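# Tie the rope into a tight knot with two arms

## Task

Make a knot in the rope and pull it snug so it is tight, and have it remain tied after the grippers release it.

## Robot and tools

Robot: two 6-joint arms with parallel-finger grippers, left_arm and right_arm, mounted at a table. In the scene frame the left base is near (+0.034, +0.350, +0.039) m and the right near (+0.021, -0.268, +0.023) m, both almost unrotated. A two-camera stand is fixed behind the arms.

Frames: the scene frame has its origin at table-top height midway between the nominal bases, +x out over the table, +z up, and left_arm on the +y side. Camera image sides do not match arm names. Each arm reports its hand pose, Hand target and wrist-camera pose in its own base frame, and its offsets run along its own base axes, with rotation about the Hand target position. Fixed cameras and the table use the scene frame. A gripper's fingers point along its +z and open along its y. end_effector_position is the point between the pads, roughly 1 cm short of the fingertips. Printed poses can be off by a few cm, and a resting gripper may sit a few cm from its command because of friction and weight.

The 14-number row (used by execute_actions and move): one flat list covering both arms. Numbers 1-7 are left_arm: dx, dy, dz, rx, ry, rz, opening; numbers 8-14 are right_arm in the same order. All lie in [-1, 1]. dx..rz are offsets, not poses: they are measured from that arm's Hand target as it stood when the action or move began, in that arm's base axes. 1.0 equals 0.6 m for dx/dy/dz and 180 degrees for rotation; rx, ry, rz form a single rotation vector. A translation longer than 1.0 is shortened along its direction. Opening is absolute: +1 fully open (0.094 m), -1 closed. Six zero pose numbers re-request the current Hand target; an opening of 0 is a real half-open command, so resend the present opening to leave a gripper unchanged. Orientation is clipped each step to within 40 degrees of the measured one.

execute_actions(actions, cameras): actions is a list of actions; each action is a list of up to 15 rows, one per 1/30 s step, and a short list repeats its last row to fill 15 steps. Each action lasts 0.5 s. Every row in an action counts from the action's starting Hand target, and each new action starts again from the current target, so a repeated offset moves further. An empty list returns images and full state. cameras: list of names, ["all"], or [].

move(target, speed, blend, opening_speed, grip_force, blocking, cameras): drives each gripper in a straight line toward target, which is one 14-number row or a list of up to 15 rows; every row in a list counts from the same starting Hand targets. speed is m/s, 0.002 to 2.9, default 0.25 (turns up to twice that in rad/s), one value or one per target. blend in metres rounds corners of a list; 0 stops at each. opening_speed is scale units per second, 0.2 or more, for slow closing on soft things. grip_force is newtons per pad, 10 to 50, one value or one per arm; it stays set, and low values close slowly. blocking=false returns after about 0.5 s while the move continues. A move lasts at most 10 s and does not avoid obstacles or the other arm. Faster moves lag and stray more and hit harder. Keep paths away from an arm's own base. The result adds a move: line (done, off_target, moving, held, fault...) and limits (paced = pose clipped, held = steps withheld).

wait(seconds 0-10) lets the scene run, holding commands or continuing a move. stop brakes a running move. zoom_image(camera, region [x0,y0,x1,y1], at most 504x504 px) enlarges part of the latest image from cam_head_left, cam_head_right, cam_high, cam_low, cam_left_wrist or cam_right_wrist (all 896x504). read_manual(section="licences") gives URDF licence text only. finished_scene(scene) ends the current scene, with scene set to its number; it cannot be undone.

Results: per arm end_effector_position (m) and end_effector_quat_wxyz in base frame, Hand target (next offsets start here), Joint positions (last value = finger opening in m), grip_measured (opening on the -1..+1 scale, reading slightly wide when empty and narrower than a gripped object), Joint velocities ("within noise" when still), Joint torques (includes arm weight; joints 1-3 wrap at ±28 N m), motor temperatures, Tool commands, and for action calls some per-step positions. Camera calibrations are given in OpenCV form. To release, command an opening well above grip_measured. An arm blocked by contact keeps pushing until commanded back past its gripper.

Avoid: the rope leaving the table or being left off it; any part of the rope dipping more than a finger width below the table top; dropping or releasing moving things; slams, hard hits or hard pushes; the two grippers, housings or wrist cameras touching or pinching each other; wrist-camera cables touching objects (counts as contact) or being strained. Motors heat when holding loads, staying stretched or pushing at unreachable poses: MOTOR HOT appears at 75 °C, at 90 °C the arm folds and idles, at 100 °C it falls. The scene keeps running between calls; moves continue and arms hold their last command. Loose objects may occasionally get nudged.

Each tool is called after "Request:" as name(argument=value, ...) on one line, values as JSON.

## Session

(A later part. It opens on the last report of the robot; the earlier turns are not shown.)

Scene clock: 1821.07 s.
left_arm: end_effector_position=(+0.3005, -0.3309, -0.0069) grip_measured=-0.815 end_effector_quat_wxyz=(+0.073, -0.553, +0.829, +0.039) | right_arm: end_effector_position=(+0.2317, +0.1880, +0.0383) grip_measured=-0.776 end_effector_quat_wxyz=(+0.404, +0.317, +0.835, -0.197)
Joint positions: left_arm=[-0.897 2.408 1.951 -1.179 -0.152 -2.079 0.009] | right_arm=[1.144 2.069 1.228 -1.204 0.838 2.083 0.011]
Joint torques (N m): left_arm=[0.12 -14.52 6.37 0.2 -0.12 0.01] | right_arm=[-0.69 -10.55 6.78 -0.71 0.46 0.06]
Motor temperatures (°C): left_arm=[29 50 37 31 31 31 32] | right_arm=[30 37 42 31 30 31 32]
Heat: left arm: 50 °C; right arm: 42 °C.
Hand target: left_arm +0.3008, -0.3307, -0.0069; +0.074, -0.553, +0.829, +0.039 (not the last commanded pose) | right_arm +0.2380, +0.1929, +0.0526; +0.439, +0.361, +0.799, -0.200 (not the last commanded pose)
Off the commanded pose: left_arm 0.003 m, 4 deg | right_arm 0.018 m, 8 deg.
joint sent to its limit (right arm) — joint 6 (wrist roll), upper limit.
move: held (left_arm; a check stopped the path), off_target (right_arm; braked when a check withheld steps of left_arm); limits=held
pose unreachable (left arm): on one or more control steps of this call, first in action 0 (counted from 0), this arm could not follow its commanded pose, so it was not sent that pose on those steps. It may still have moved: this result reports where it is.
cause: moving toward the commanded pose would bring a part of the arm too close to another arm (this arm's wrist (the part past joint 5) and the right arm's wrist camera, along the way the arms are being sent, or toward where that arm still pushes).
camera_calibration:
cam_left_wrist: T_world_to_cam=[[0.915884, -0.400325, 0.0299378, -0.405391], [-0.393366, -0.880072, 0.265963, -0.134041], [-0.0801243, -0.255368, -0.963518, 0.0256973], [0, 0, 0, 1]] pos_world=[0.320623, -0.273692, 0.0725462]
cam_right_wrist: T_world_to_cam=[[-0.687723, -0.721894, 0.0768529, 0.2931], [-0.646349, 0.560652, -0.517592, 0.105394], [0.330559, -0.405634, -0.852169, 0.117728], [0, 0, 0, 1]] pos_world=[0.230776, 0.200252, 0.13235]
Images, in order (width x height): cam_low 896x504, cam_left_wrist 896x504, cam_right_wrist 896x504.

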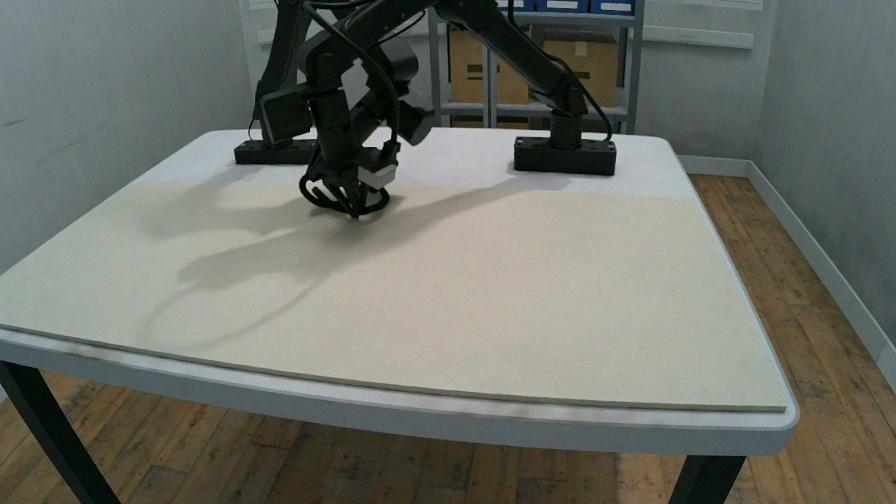

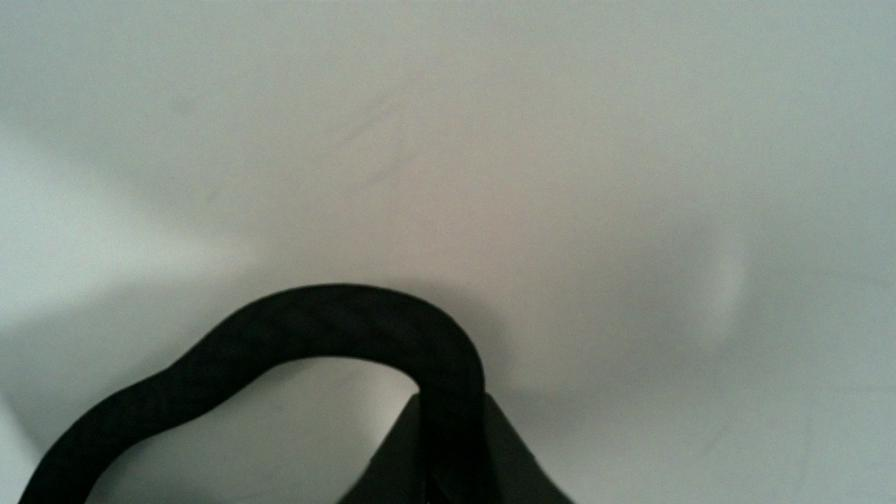

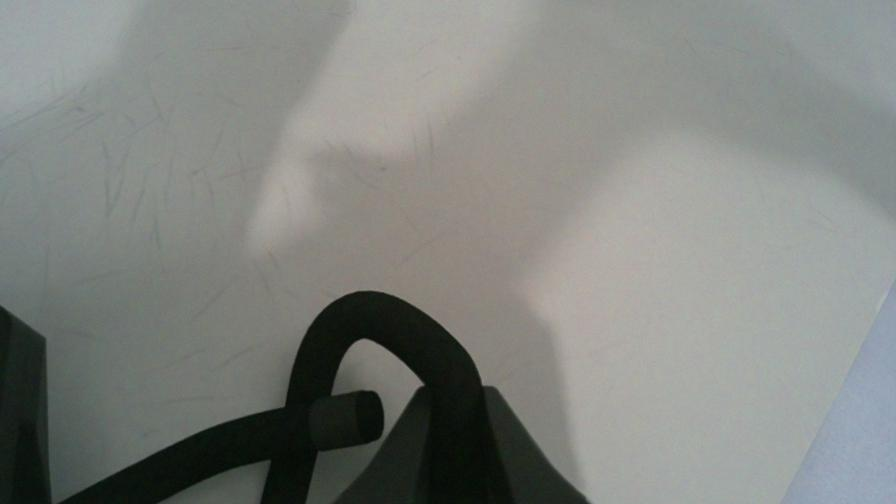

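Request:
move(target=[[0,0,0,-0.0494,0.02,0,-0.86,0,0,-0.09,0,0,0,-0.86],[0,0,-0.025,-0.0494,0.02,0,-0.86,0,0,-0.112,0,0,0,-0.86],[0,0,-0.025,-0.0494,0.02,0,-0.4,0,0,-0.112,0,0,0,-0.86],[0.0,0.0,0.15,-0.0494,0.02,0,-0.4,0,0,-0.112,0,0,0,-0.86],[0.02,0.06,0.2,0,0,-0.6,-0.4,0,0,-0.112,0,0,0,-0.86]], speed=[0.08,0.06,0.1,0.12,0.3], cameras=["cam_left_wrist","cam_high","cam_right_wrist"])

Scene clock: 1856.87 s.
left_arm: end_effector_position=(+0.3129, -0.2960, +0.1069) grip_measured=-0.402 end_effector_quat_wxyz=(+0.064, +0.346, +0.936, -0.028) | right_arm: end_effector_position=(+0.2367, +0.1961, -0.0069) grip_measured=-0.776 end_effector_quat_wxyz=(+0.413, +0.327, +0.833, -0.166)
Joint positions: left_arm=[-0.76 2.058 1.83 -1.203 0 -0.052 0.028] | right_arm=[1.147 2.159 1.169 -0.987 0.854 2.083 0.011]
Joint torques (N m): left_arm=[0.54 -14.93 5.12 0.77 0.09 0.06] | right_arm=[-0.79 -6.12 5.2 -0.38 0.34 0.06]
Heat: left arm: 52 °C; right arm: 41 °C.
Hand target: left_arm +0.3127, -0.2948, +0.1132; +0.075, +0.345, +0.935, -0.037 | right_arm +0.2379, +0.1929, -0.0147; +0.439, +0.361, +0.799, -0.200
Off the commanded pose: left_arm 0.006 m, 2 deg | right_arm 0.008 m, 7 deg.
joint sent to its limit (right arm) — joint 6 (wrist roll), upper limit. The joint targets are off in orientation, not in position.
move: off_target (right_arm)
camera_calibration:
cam_left_wrist: T_world_to_cam=[[-0.663015, -0.748304, 0.0212572, -0.0142336], [-0.712442, 0.63945, 0.289016, 0.418514], [-0.229864, 0.176477, -0.957088, 0.319222], [0, 0, 0, 1]] pos_world=[0.362107, -0.334605, 0.184869]
cam_right_wrist: T_world_to_cam=[[-0.682627, -0.730706, 0.00948765, 0.306006], [-0.630836, 0.582676, -0.512381, 0.0727125], [0.368872, -0.35575, -0.858706, 0.0618808], [0, 0, 0, 1]] pos_world=[0.231932, 0.203247, 0.0874907]
Images, in order (width x height): cam_high 896x504, cam_left_wrist 896x504, cam_right_wrist 896x504.

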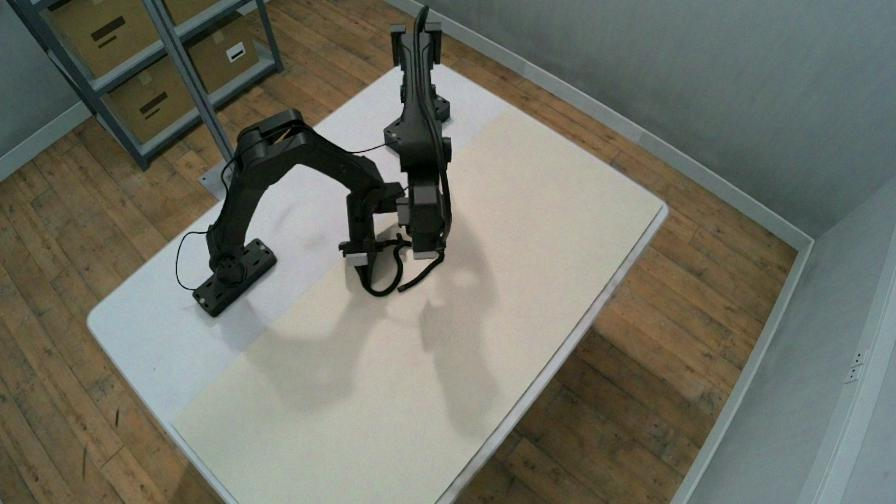

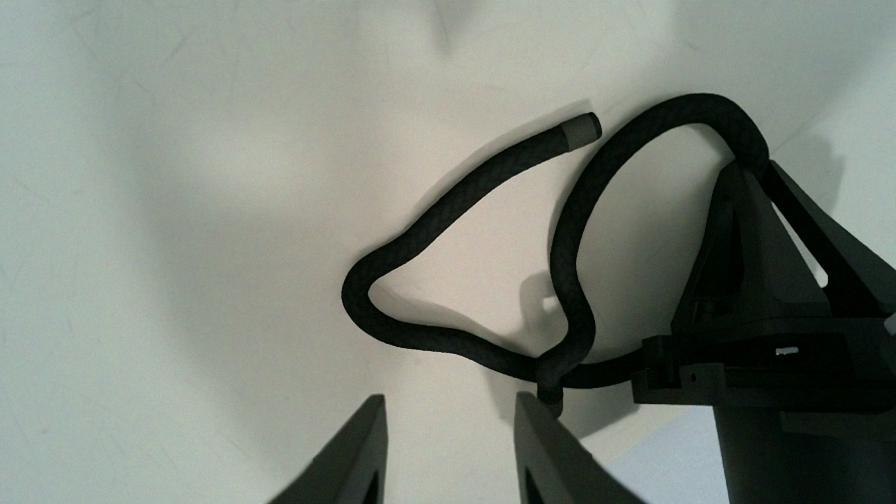

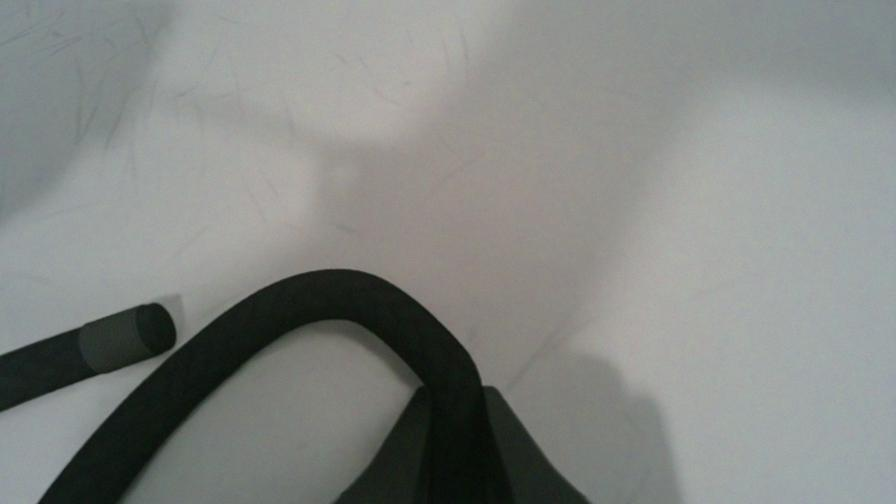

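Request:
move(target=[[-0.08,-0.065,-0.12,-0.061,0.057,0,-0.4,0,0,0,0,0,0,-0.86],[-0.08,-0.065,-0.238,-0.061,0.057,0,-0.4,0,0,0,0,0,0,-0.86]], speed=[0.15,0.08], cameras=["cam_left_wrist","cam_high","cam_right_wrist"])

Scene clock: 1896.63 s.
left_arm: end_effector_position=(+0.2676, -0.3323, -0.0140) grip_measured=-0.402 end_effector_quat_wxyz=(+0.026, +0.330, +0.931, -0.155) | right_arm: end_effector_position=(+0.2367, +0.1961, -0.0069) grip_measured=-0.776 end_effector_quat_wxyz=(+0.413, +0.327, +0.833, -0.166)
Joint positions: left_arm=[-0.787 2.114 1.385 -0.656 0.257 -0.131 0.028] | right_arm=[1.147 2.159 1.169 -0.987 0.854 2.083 0.011]
Joint torques (N m): left_arm=[-0.38 -9.85 4.42 1.16 0.17 0.02] | right_arm=[-0.8 -6.09 5.2 -0.38 0.35 0.06]
Heat: left arm: 50 °C; right arm: 41 °C.
Hand target: left_arm +0.2647, -0.3338, -0.0295; +0.024, +0.332, +0.930, -0.157 | right_arm +0.2379, +0.1929, -0.0147; +0.439, +0.361, +0.799, -0.200
Off the commanded pose: left_arm 0.016 m, 0 deg | right_arm 0.008 m, 7 deg.
joint sent to its limit (right arm) — joint 6 (wrist roll), upper limit. The joint targets are off in orientation, not in position.
move: off_target (left_arm, right_arm)
camera_calibration:
cam_left_wrist: T_world_to_cam=[[-0.632302, -0.720386, 0.285024, -0.0640866], [-0.673694, 0.692941, 0.256844, 0.45138], [-0.382532, -0.0296159, -0.923468, 0.172244], [0, 0, 0, 1]] pos_world=[0.329459, -0.353845, 0.0613937]
cam_right_wrist: T_world_to_cam=[[-0.682627, -0.730706, 0.00948765, 0.306006], [-0.630836, 0.582676, -0.512381, 0.0727125], [0.368872, -0.35575, -0.858706, 0.0618808], [0, 0, 0, 1]] pos_world=[0.231932, 0.203247, 0.0874907]
Images, in order (width x height): cam_high 896x504, cam_left_wrist 896x504, cam_right_wrist 896x504.

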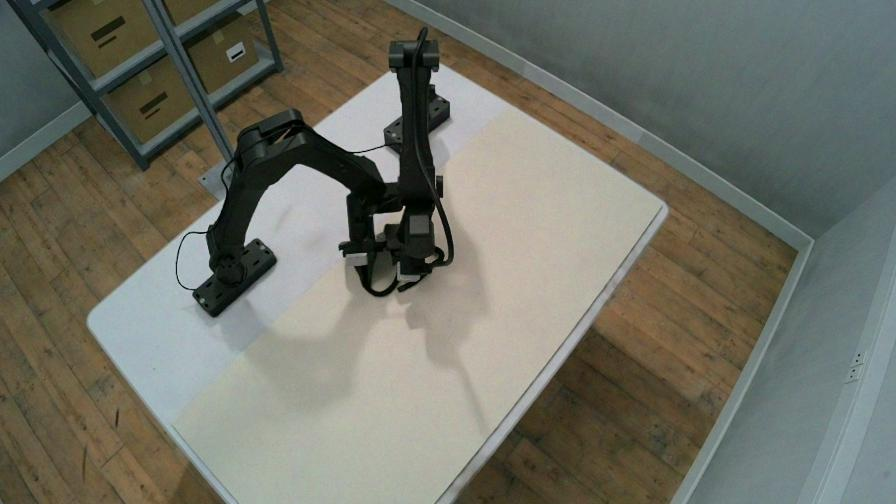

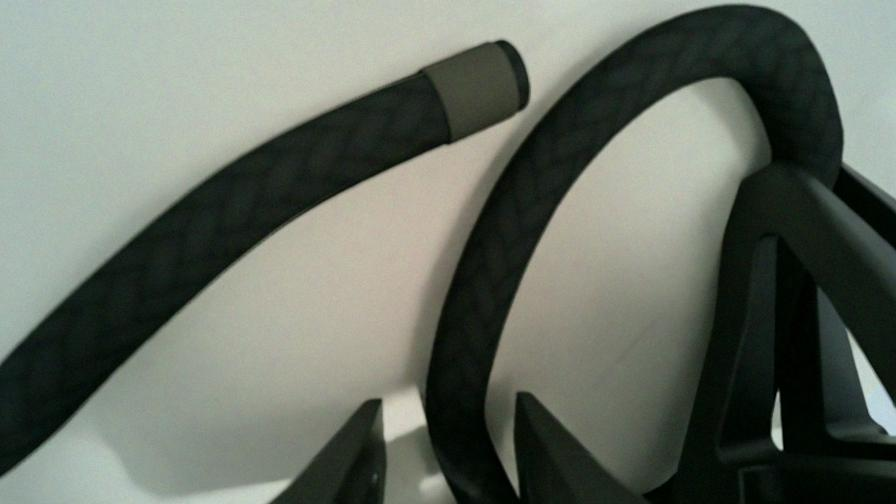

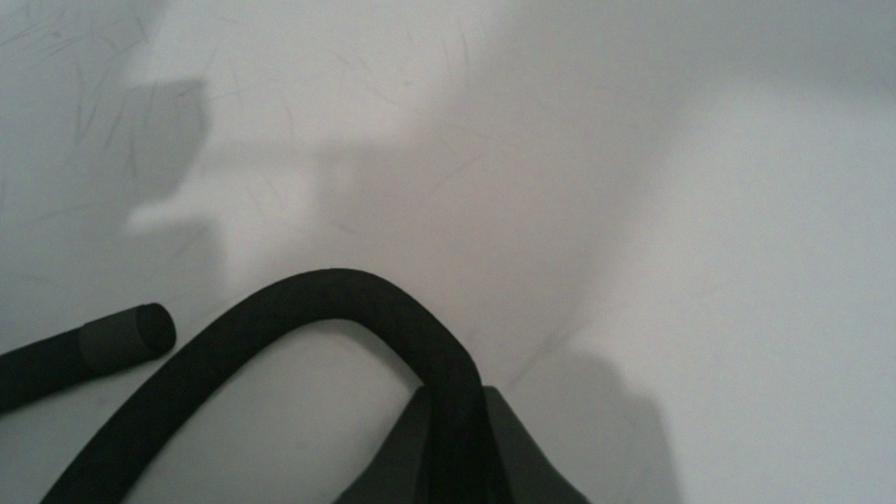

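Request:
move(target=[[0,0,-0.01,0,0,0,-0.4,0,0,0,0,0,0,-0.86],[0,0,-0.01,0,0,0,-0.86,0,0,0,0,0,0,-0.86],[0,0,0.02,0,0,0,-0.86,0,0,0,0,0,0,-0.86],[-0.05,0.05,0.02,0,0,0,-0.86,0,0,0,0,0,0,-0.86]], speed=[0.06,0.1,0.06,0.06], cameras=["cam_left_wrist","cam_high","cam_right_wrist"])

Request:
zoom_image(camera="cam_high", region=[320, 200, 480, 310])

Scene clock: 1908.10 s.
left_arm: end_effector_position=(+0.2504, -0.3155, -0.0152) grip_measured=-0.815 end_effector_quat_wxyz=(+0.033, +0.330, +0.930, -0.160) | right_arm: end_effector_position=(+0.2367, +0.1961, -0.0069) grip_measured=-0.776 end_effector_quat_wxyz=(+0.413, +0.327, +0.833, -0.166)
Joint positions: left_arm=[-0.787 2.026 1.237 -0.58 0.26 -0.131 0.009] | right_arm=[1.147 2.159 1.169 -0.987 0.854 2.083 0.011]
Joint torques (N m): left_arm=[0.1 -10.97 6.28 0.69 0.14 0.01] | right_arm=[-0.79 -6.11 5.22 -0.38 0.34 0.06]
Heat: left arm: 49 °C; right arm: 41 °C.
Hand target: left_arm +0.2506, -0.3157, -0.0154; +0.032, +0.330, +0.930, -0.160 (not the last commanded pose) | right_arm +0.2379, +0.1929, -0.0147; +0.438, +0.361, +0.799, -0.200
Off the commanded pose: left_arm 0.020 m, 1 deg | right_arm 0.008 m, 7 deg.
led back after a hold (right arm): the arm was led back toward your command in small steps, so it may still be short of it.
joint sent to its limit (right arm) — joint 6 (wrist roll), upper limit. The joint targets are off in orientation, not in position.
move: held (left_arm; a check stopped the path), off_target (right_arm); path passed 3 of 4 targets; target 2's new opening was sent with left_arm's hand 0.021 m and 1 deg from that target; limits=held
pose unreachable (left arm): on one or more control steps of this call, first in action 0 (counted from 0), this arm could not follow its commanded pose, so it was not sent that pose on those steps. It may still have moved: this result reports where it is.
cause: moving toward the commanded pose would bring a part of the arm too close to another arm (this arm's gripper housing and the right arm's wrist (the part past joint 4), along the way the arms are being sent, or toward where that arm still pushes).
pose unreachable (right arm): on one or more control steps of this call, first in action 0 (counted from 0), this arm could not follow its commanded pose, so it was not sent that pose on those steps. It may still have moved: this result reports where it is.
cause: moving toward the commanded pose would bring a part of the arm too close to another arm (this arm's wrist (the part past joint 4) and the left arm's gripper housing, along the way the arms are being sent, or toward where that arm still pushes).
camera_calibration:
cam_left_wrist: T_world_to_cam=[[-0.634865, -0.716589, 0.288872, -0.060711], [-0.676029, 0.696227, 0.241358, 0.429755], [-0.374074, -0.042056, -0.926445, 0.158958], [0, 0, 0, 1]] pos_world=[0.311446, -0.336027, 0.0610788]
cam_right_wrist: T_world_to_cam=[[-0.682627, -0.730706, 0.00948765, 0.306006], [-0.630836, 0.582676, -0.512381, 0.0727125], [0.368872, -0.35575, -0.858706, 0.0618808], [0, 0, 0, 1]] pos_world=[0.231932, 0.203247, 0.0874907]
Images, in order (width x height): cam_high 896x504, cam_left_wrist 896x504, cam_right_wrist 896x504.

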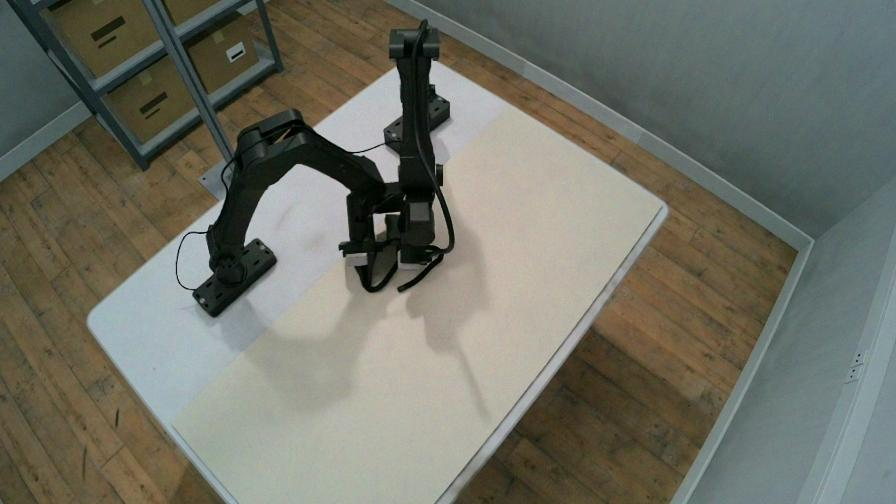

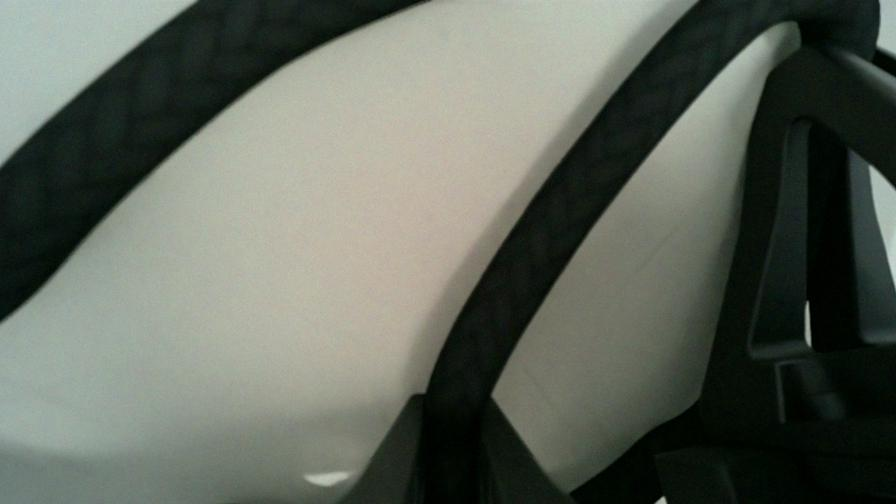

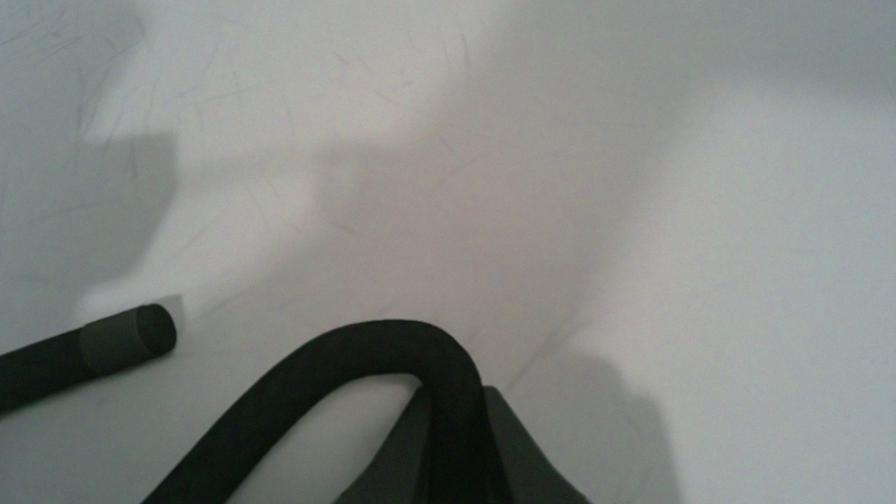

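Scaled by 3.150.

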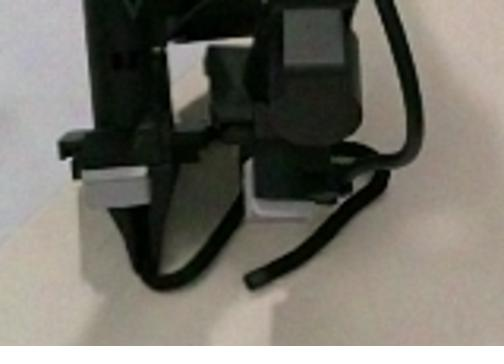

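Request:
move(target=[[0.02,-0.02,-0.02,0,0,0,-0.86,0,0,0,0,0,0,-0.86],[0.02,-0.02,-0.02,0,0,0,-0.4,0,0,0,0,0,0,-0.86],[0.06,0.05,0.2,0.03,-0.057,0,-0.4,0,0,0,0,0,0,-0.86],[0.06,0.15,0.25,0.03,-0.057,0,-0.4,0,0,0,0,0,0,-0.3]], speed=[0.06,0.1,0.15,0.2], cameras=["cam_left_wrist","cam_high"])

Scene clock: 1930.10 s.
left_arm: end_effector_position=(+0.2977, -0.2290, +0.1407) grip_measured=-0.402 end_effector_quat_wxyz=(+0.118, +0.339, +0.929, -0.085) | right_arm: end_effector_position=(+0.2367, +0.1959, -0.0067) grip_measured=-0.303 end_effector_quat_wxyz=(+0.414, +0.327, +0.833, -0.167)
Joint positions: left_arm=[-0.609 1.706 1.47 -1.061 0.102 0.076 0.028] | right_arm=[1.147 2.159 1.169 -0.989 0.855 2.083 0.033]
Joint torques (N m): left_arm=[-0.25 -9.7 5.23 0.65 0.18 0.07] | right_arm=[-0.81 -6.11 5.19 -0.37 0.33 0.06]
Heat: left arm: 47 °C; right arm: 41 °C.
Hand target: left_arm +0.2866, -0.2257, +0.1347; +0.100, +0.344, +0.930, -0.086 | right_arm +0.2379, +0.1929, -0.0147; +0.439, +0.361, +0.799, -0.200
Off the commanded pose: left_arm 0.013 m, 2 deg | right_arm 0.009 m, 7 deg.
joint sent to its limit (right arm) — joint 6 (wrist roll), upper limit. The joint targets are off in orientation, not in position.
move: off_target (left_arm, right_arm); target 2's new opening was sent with left_arm's hand 0.015 m and 1 deg from that target; target 4's new opening was sent with right_arm's hand 0.009 m and 7 deg from that target
camera_calibration:
cam_left_wrist: T_world_to_cam=[[-0.663762, -0.742659, 0.0887579, 0.0171344], [-0.728258, 0.668772, 0.149616, 0.386103], [-0.170473, 0.0346709, -0.984752, 0.289998], [0, 0, 0, 1]] pos_world=[0.341993, -0.255545, 0.226288]
Images, in order (width x height): cam_high 896x504, cam_left_wrist 896x504.

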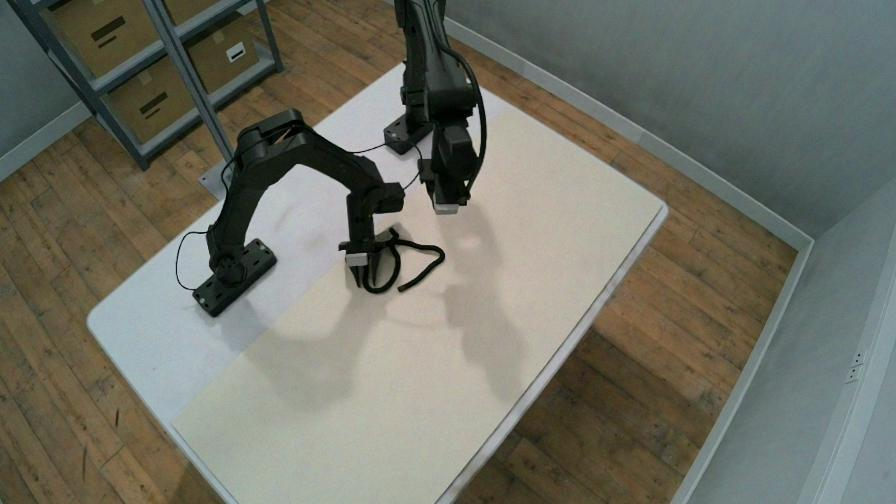

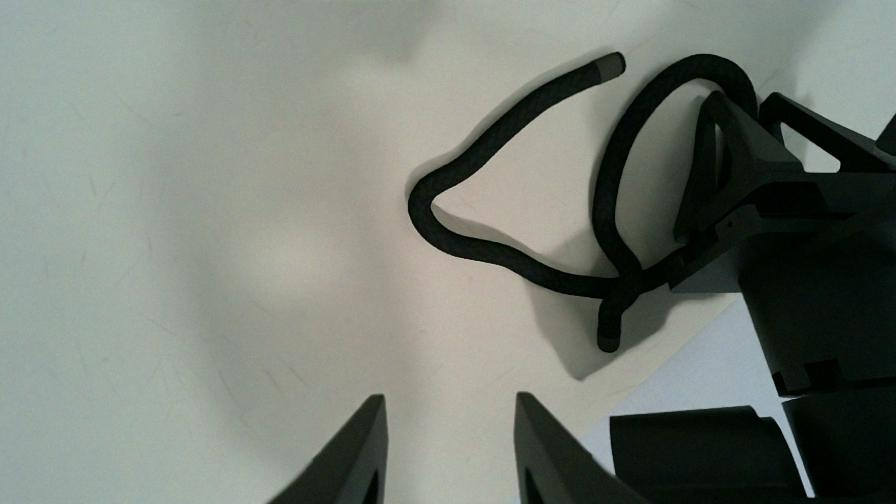

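Request:
execute_actions(actions=[], cameras=["cam_high","cam_left_wrist","cam_right_wrist"])

Scene clock: 1962.90 s.
left_arm: end_effector_position=(+0.2977, -0.2290, +0.1407) grip_measured=-0.402 end_effector_quat_wxyz=(+0.118, +0.339, +0.929, -0.085) | right_arm: end_effector_position=(+0.2367, +0.1959, -0.0067) grip_measured=-0.303 end_effector_quat_wxyz=(+0.414, +0.327, +0.833, -0.167)
Joint positions: left_arm=[-0.609 1.706 1.47 -1.061 0.102 0.076 0.028] | right_arm=[1.147 2.159 1.169 -0.989 0.855 2.083 0.033]
Joint velocities: within noise
Joint torques (N m): left_arm=[-0.25 -9.69 5.19 0.65 0.17 0.07] | right_arm=[-0.8 -6.09 5.2 -0.38 0.34 0.06]
Motor temperatures (°C): left_arm=[29 45 36 32 31 31 31] | right_arm=[30 38 41 31 30 31 31]
Heat: left arm: 45 °C; right arm: 41 °C.
Hand target: left_arm +0.2866, -0.2257, +0.1347; +0.100, +0.344, +0.930, -0.086 | right_arm +0.2379, +0.1929, -0.0147; +0.439, +0.361, +0.799, -0.200
Tool commands: left_gripper/opening=-0.4 right_gripper/opening=-0.3
Off the commanded pose: left_arm 0.013 m, 2 deg | right_arm 0.009 m, 7 deg.
camera_calibration:
cam_left_wrist: T_world_to_cam=[[-0.663762, -0.742659, 0.0887579, 0.0171344], [-0.728258, 0.668772, 0.149616, 0.386103], [-0.170473, 0.0346709, -0.984752, 0.289998], [0, 0, 0, 1]] pos_world=[0.341993, -0.255545, 0.226288]
cam_right_wrist: T_world_to_cam=[[-0.682377, -0.730923, 0.0106761, 0.305809], [-0.631046, 0.581636, -0.513303, 0.0732182], [0.368975, -0.357003, -0.858141, 0.0621972], [0, 0, 0, 1]] pos_world=[0.231932, 0.203141, 0.0876922]
Images, in order (width x height): cam_high 896x504, cam_left_wrist 896x504, cam_right_wrist 896x504.

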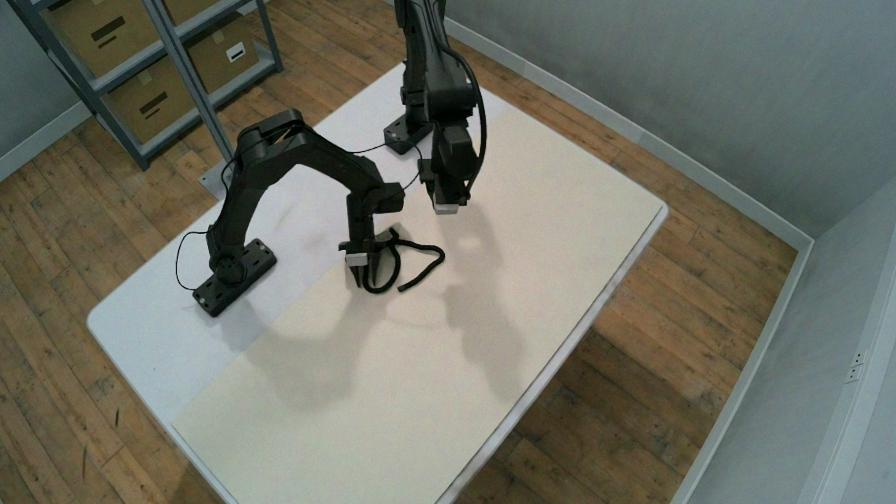

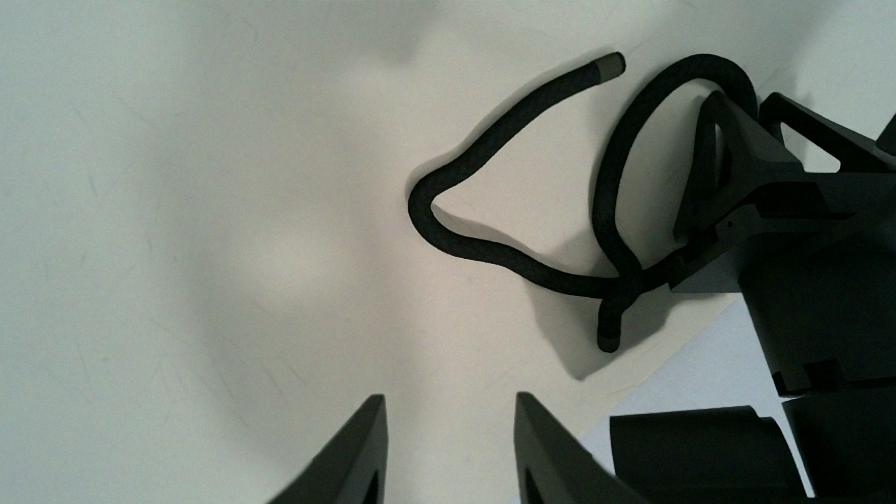

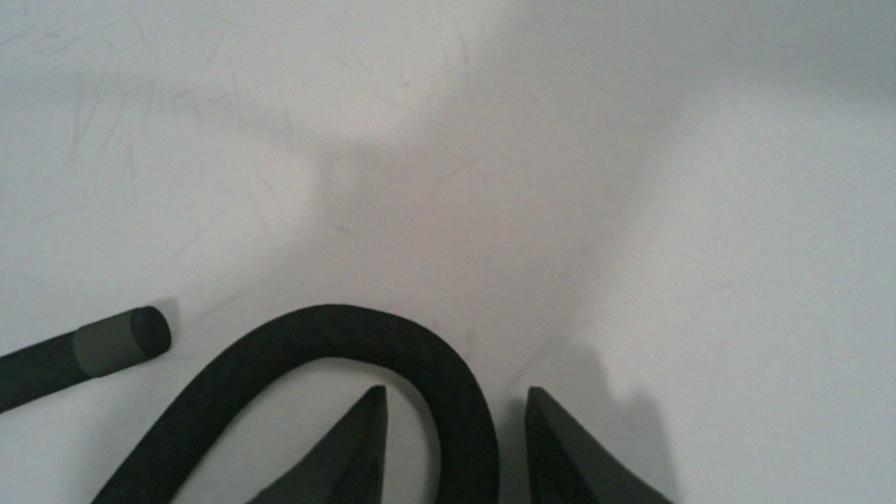

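Request:
move(target=[[0,0,0,0,0,0,-0.4,-0.09,0.075,0.117,0,0,0,-0.3],[0,0,0,0,0,0,-0.4,-0.06,-0.32,0.28,0,0,0,-0.3]], blend=[0.02,0], speed=[0.08,0.2], cameras=["cam_left_wrist","cam_high"])

Scene clock: 1971.60 s.
left_arm: end_effector_position=(+0.2977, -0.2290, +0.1407) grip_measured=-0.402 end_effector_quat_wxyz=(+0.118, +0.339, +0.929, -0.085) | right_arm: end_effector_position=(+0.2027, +0.0075, +0.1541) grip_measured=-0.303 end_effector_quat_wxyz=(+0.429, +0.362, +0.804, -0.196)
Joint positions: left_arm=[-0.609 1.706 1.47 -1.061 0.103 0.076 0.028] | right_arm=[0.853 1.2 0.794 -1.362 0.969 1.803 0.033]
Joint torques (N m): left_arm=[-0.27 -9.7 5.23 0.66 0.18 0.07] | right_arm=[-0.64 -3.73 4.01 0.17 0.62 0.02]
Heat: left arm: 45 °C; right arm: 41 °C.
Hand target: left_arm +0.2866, -0.2257, +0.1347; +0.100, +0.344, +0.930, -0.086 | right_arm +0.2019, +0.0009, +0.1533; +0.439, +0.361, +0.799, -0.200
Off the commanded pose: left_arm 0.013 m, 2 deg | right_arm 0.007 m, 1 deg.
move: off_target (left_arm)
camera_calibration:
cam_left_wrist: T_world_to_cam=[[-0.663814, -0.742568, 0.0891293, 0.0169513], [-0.728165, 0.668888, 0.149549, 0.386111], [-0.170668, 0.0343721, -0.984729, 0.289969], [0, 0, 0, 1]] pos_world=[0.341893, -0.255644, 0.226287]
Images, in order (width x height): cam_high 896x504, cam_left_wrist 896x504.

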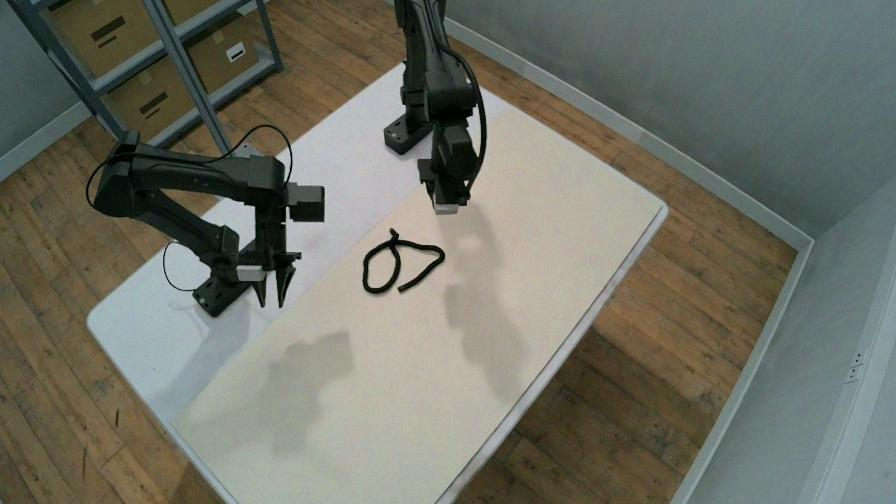

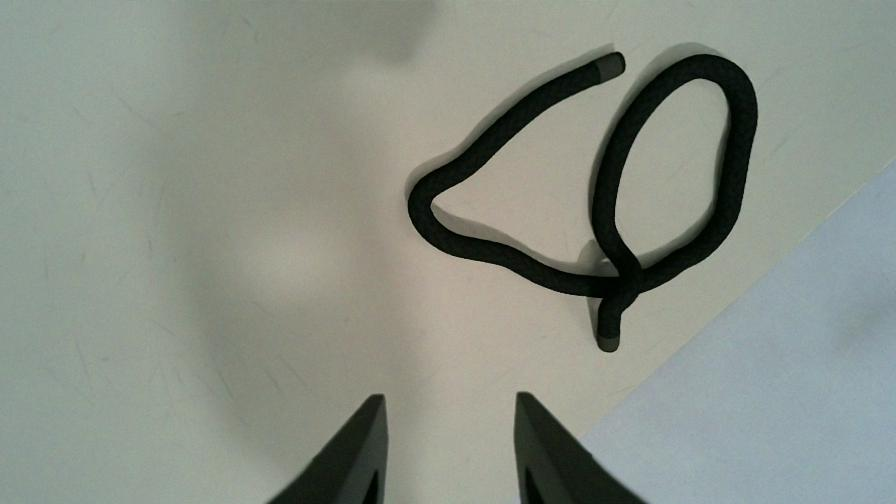

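Request:
move(target=[[0.074,-0.0405,-0.141,0.074,0.04,-0.0075,-0.3,0,0,0,0.2436,0.208,-0.007,-0.3],[0.074,-0.0405,-0.141,0.074,0.04,-0.0075,-0.3,0.1135,0.472,-0.09,0.2436,0.208,-0.007,-0.3]], blend=[0.02,0], speed=[0.2,0.2], cameras=["cam_left_wrist","cam_right_wrist","cam_high"])

Scene clock: 2027.67 s.
left_arm: end_effector_position=(+0.3278, -0.2466, +0.0491) grip_measured=-0.302 end_effector_quat_wxyz=(+0.000, +0.353, +0.935, -0.005) | right_arm: end_effector_position=(+0.2463, +0.2145, +0.1098) grip_measured=-0.303 end_effector_quat_wxyz=(-0.009, +0.404, +0.915, +0.001)
Joint positions: left_arm=[-0.643 2.135 1.727 -1.161 0.01 0.08 0.033] | right_arm=[0.704 1.786 1.482 -1.272 -0.017 1.535 0.033]
Joint torques (N m): left_arm=[-0.42 -10.95 9.28 0.17 -0.12 0.06] | right_arm=[-0.55 -7.88 6.09 0.3 0.04 0.03]
Heat: left arm: 44 °C; right arm: 41 °C.
Hand target: left_arm +0.3310, -0.2499, +0.0500; +0.000, +0.358, +0.934, +0.000 | right_arm +0.2444, +0.2085, +0.1109; -0.009, +0.406, +0.914, -0.006 (not the last commanded pose)
Off the commanded pose: left_arm 0.005 m, 1 deg | right_arm 0.074 m, 3 deg.
move: held (right_arm; a check stopped the path); path passed 1 of 2 targets; limits=held
pose unreachable (right arm): on one or more control steps of this call, first in action 0 (counted from 0), this arm could not follow its commanded pose, so it was not sent that pose on those steps. It may still have moved: this result reports where it is.
cause: moving toward the commanded pose would bring a part of the arm too close to another arm (this arm's wrist (the part past joint 4) and the left arm's wrist (the part past joint 4), along the way the arms are being sent, or toward where that arm still pushes).
camera_calibration:
cam_left_wrist: T_world_to_cam=[[-0.672083, -0.74001, 0.0262488, 0.0385674], [-0.665322, 0.619052, 0.417278, 0.387452], [-0.32504, 0.262982, -0.9084, 0.308659], [0, 0, 0, 1]] pos_world=[0.384027, -0.292484, 0.117698]
cam_right_wrist: T_world_to_cam=[[-0.736229, -0.676697, 0.00687433, 0.326693], [-0.620637, 0.679217, 0.391757, 0.00537923], [-0.26977, 0.284156, -0.920043, 0.19182], [0, 0, 0, 1]] pos_world=[0.295607, 0.162912, 0.172129]
Images, in order (width x height): cam_high 896x504, cam_left_wrist 896x504, cam_right_wrist 896x504.

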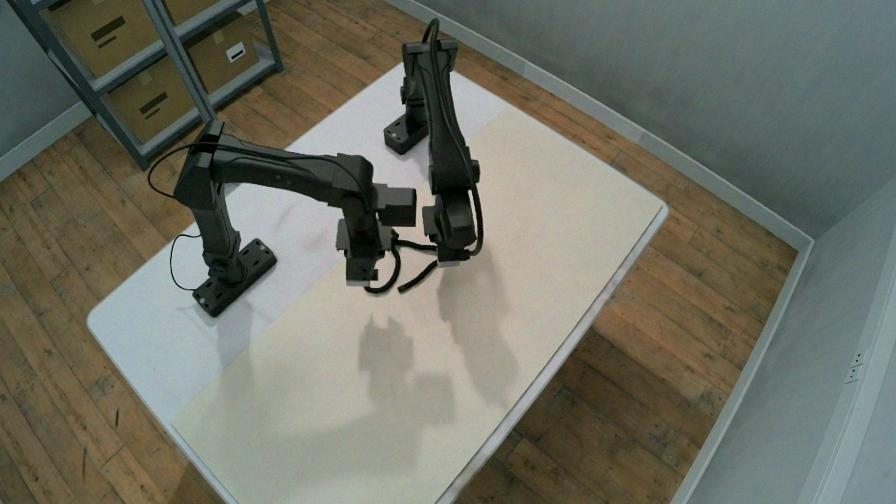

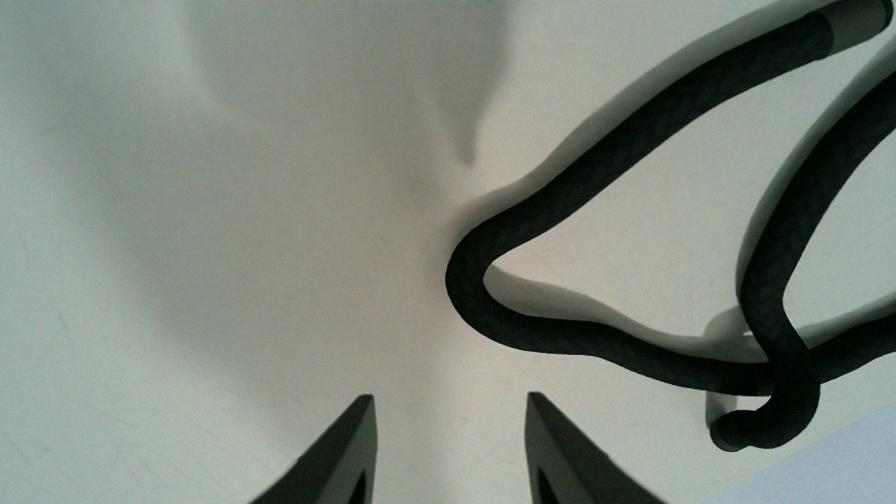

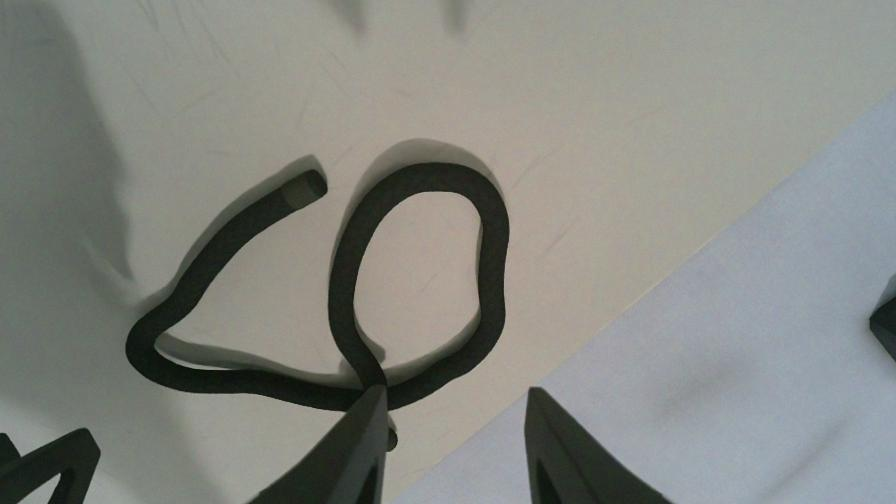

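Request:
move(target=[[0,0,0.03,-0.149,-0.165,0,-0.3,0,0,0.0,0,0,0,-0.3]], speed=[0.25], cameras=["cam_left_wrist","cam_high"])

Scene clock: 2063.87 s.
left_arm: end_effector_position=(+0.3324, -0.2519, +0.0661) grip_measured=-0.302 end_effector_quat_wxyz=(+0.312, +0.338, +0.880, -0.117) | right_arm: end_effector_position=(+0.2463, +0.2145, +0.1098) grip_measured=-0.303 end_effector_quat_wxyz=(-0.009, +0.404, +0.915, +0.001)
Joint positions: left_arm=[-0.622 1.643 0.904 -0.156 0.066 0.089 0.033] | right_arm=[0.704 1.786 1.482 -1.272 -0.017 1.535 0.033]
Joint torques (N m): left_arm=[0.59 -9.95 5.19 1.72 0.13 0.01] | right_arm=[-0.55 -8.06 6.02 0.3 0.04 0.03]
Heat: left arm: 47 °C; right arm: 41 °C.
Hand target: left_arm +0.3311, -0.2499, +0.0681; +0.319, +0.337, +0.877, -0.123 | right_arm +0.2444, +0.2085, +0.1109; -0.009, +0.406, +0.914, -0.006
Off the commanded pose: left_arm 0.003 m, 1 deg | right_arm 0.006 m, 1 deg.
move: done
camera_calibration:
cam_left_wrist: T_world_to_cam=[[-0.684858, -0.728676, -0.000924605, 0.0462471], [-0.706771, 0.664579, -0.242506, 0.455513], [0.177323, -0.165429, -0.970149, 0.0562014], [0, 0, 0, 1]] pos_world=[0.34365, -0.259728, 0.165031]
Images, in order (width x height): cam_high 896x504, cam_left_wrist 896x504.

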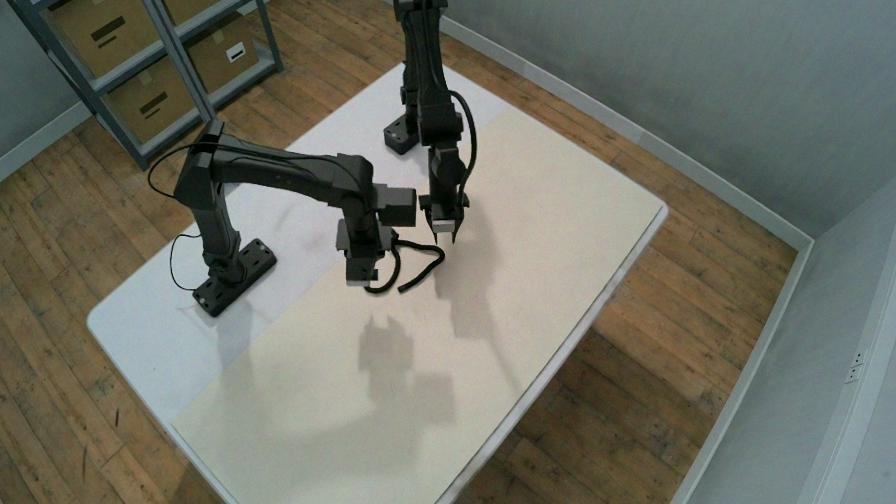

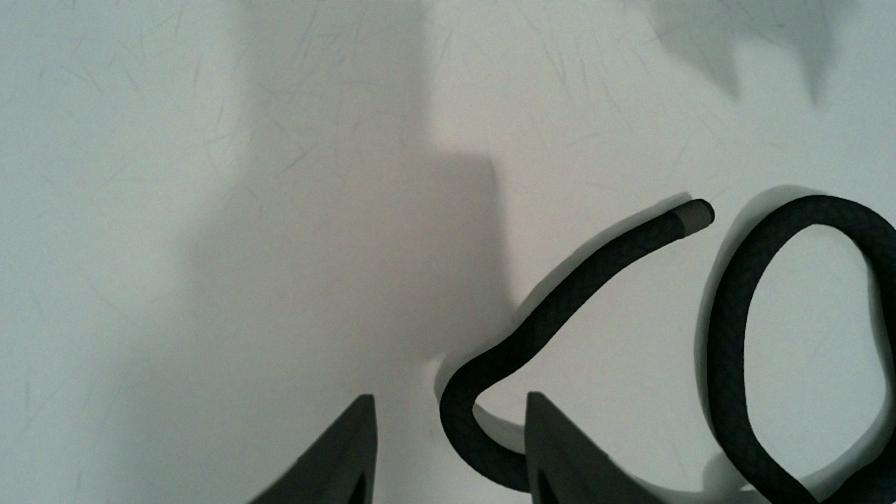

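Request:
move(target=[[-0.004,0,-0.16,0,0,0,-0.3,0,0,0.0,0,0,0,-0.3],[-0.004,0,-0.16,0,0,0,-0.86,0,0,0,0,0,0,-0.3]], speed=[0.12,0.1], cameras=["cam_left_wrist","cam_right_wrist"])

Scene clock: 2076.53 s.
left_arm: end_effector_position=(+0.3366, -0.2569, -0.0121) grip_measured=-0.810 end_effector_quat_wxyz=(+0.336, +0.336, +0.870, -0.129) | right_arm: end_effector_position=(+0.2463, +0.2145, +0.1098) grip_measured=-0.303 end_effector_quat_wxyz=(-0.009, +0.404, +0.915, +0.001)
Joint positions: left_arm=[-0.622 1.872 0.736 0.298 0.075 0.085 0.009] | right_arm=[0.704 1.786 1.482 -1.272 -0.017 1.535 0.033]
Joint torques (N m): left_arm=[0.23 -7.1 3.84 1.65 -0.01 0.01] | right_arm=[-0.54 -8.05 6.02 0.29 0.05 0.03]
Heat: left arm: 46 °C; right arm: 41 °C.
Hand target: left_arm +0.3287, -0.2499, -0.0280; +0.319, +0.336, +0.877, -0.123 | right_arm +0.2444, +0.2085, +0.1109; -0.009, +0.406, +0.914, -0.006
Off the commanded pose: left_arm 0.019 m, 2 deg | right_arm 0.006 m, 1 deg.
move: off_target (left_arm); target 2's new opening was sent with left_arm's hand 0.018 m and 2 deg from that target
camera_calibration:
cam_left_wrist: T_world_to_cam=[[-0.687283, -0.726389, 0.000586484, 0.0468153], [-0.693568, 0.655988, -0.29773, 0.435579], [0.215883, -0.205032, -0.95465, -0.0441065], [0, 0, 0, 1]] pos_world=[0.3438, -0.260772, 0.0875512]
cam_right_wrist: T_world_to_cam=[[-0.736229, -0.676697, 0.00687433, 0.326693], [-0.620637, 0.679217, 0.391757, 0.00537923], [-0.26977, 0.284156, -0.920043, 0.19182], [0, 0, 0, 1]] pos_world=[0.295607, 0.162912, 0.172129]
Images, in order (width x height): cam_left_wrist 896x504, cam_right_wrist 896x504.

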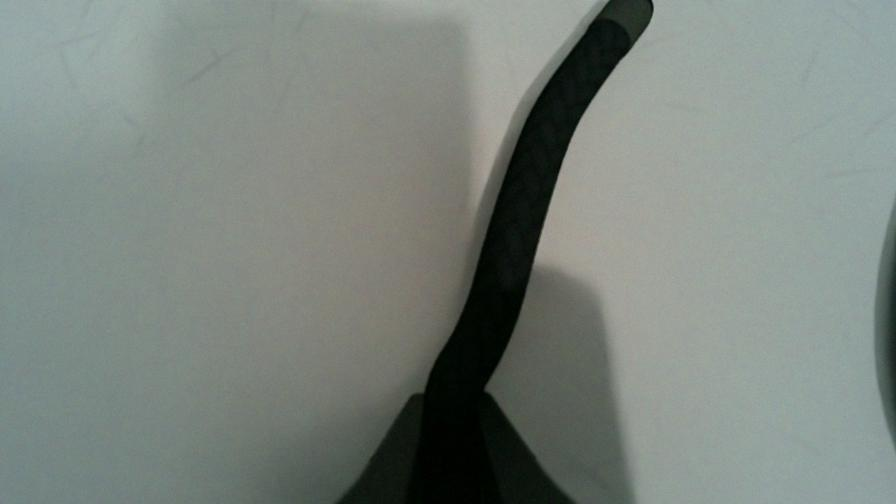

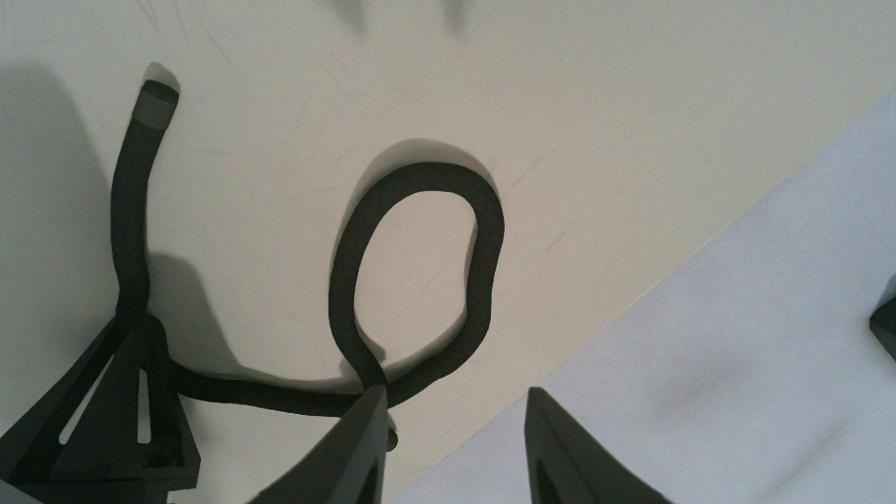

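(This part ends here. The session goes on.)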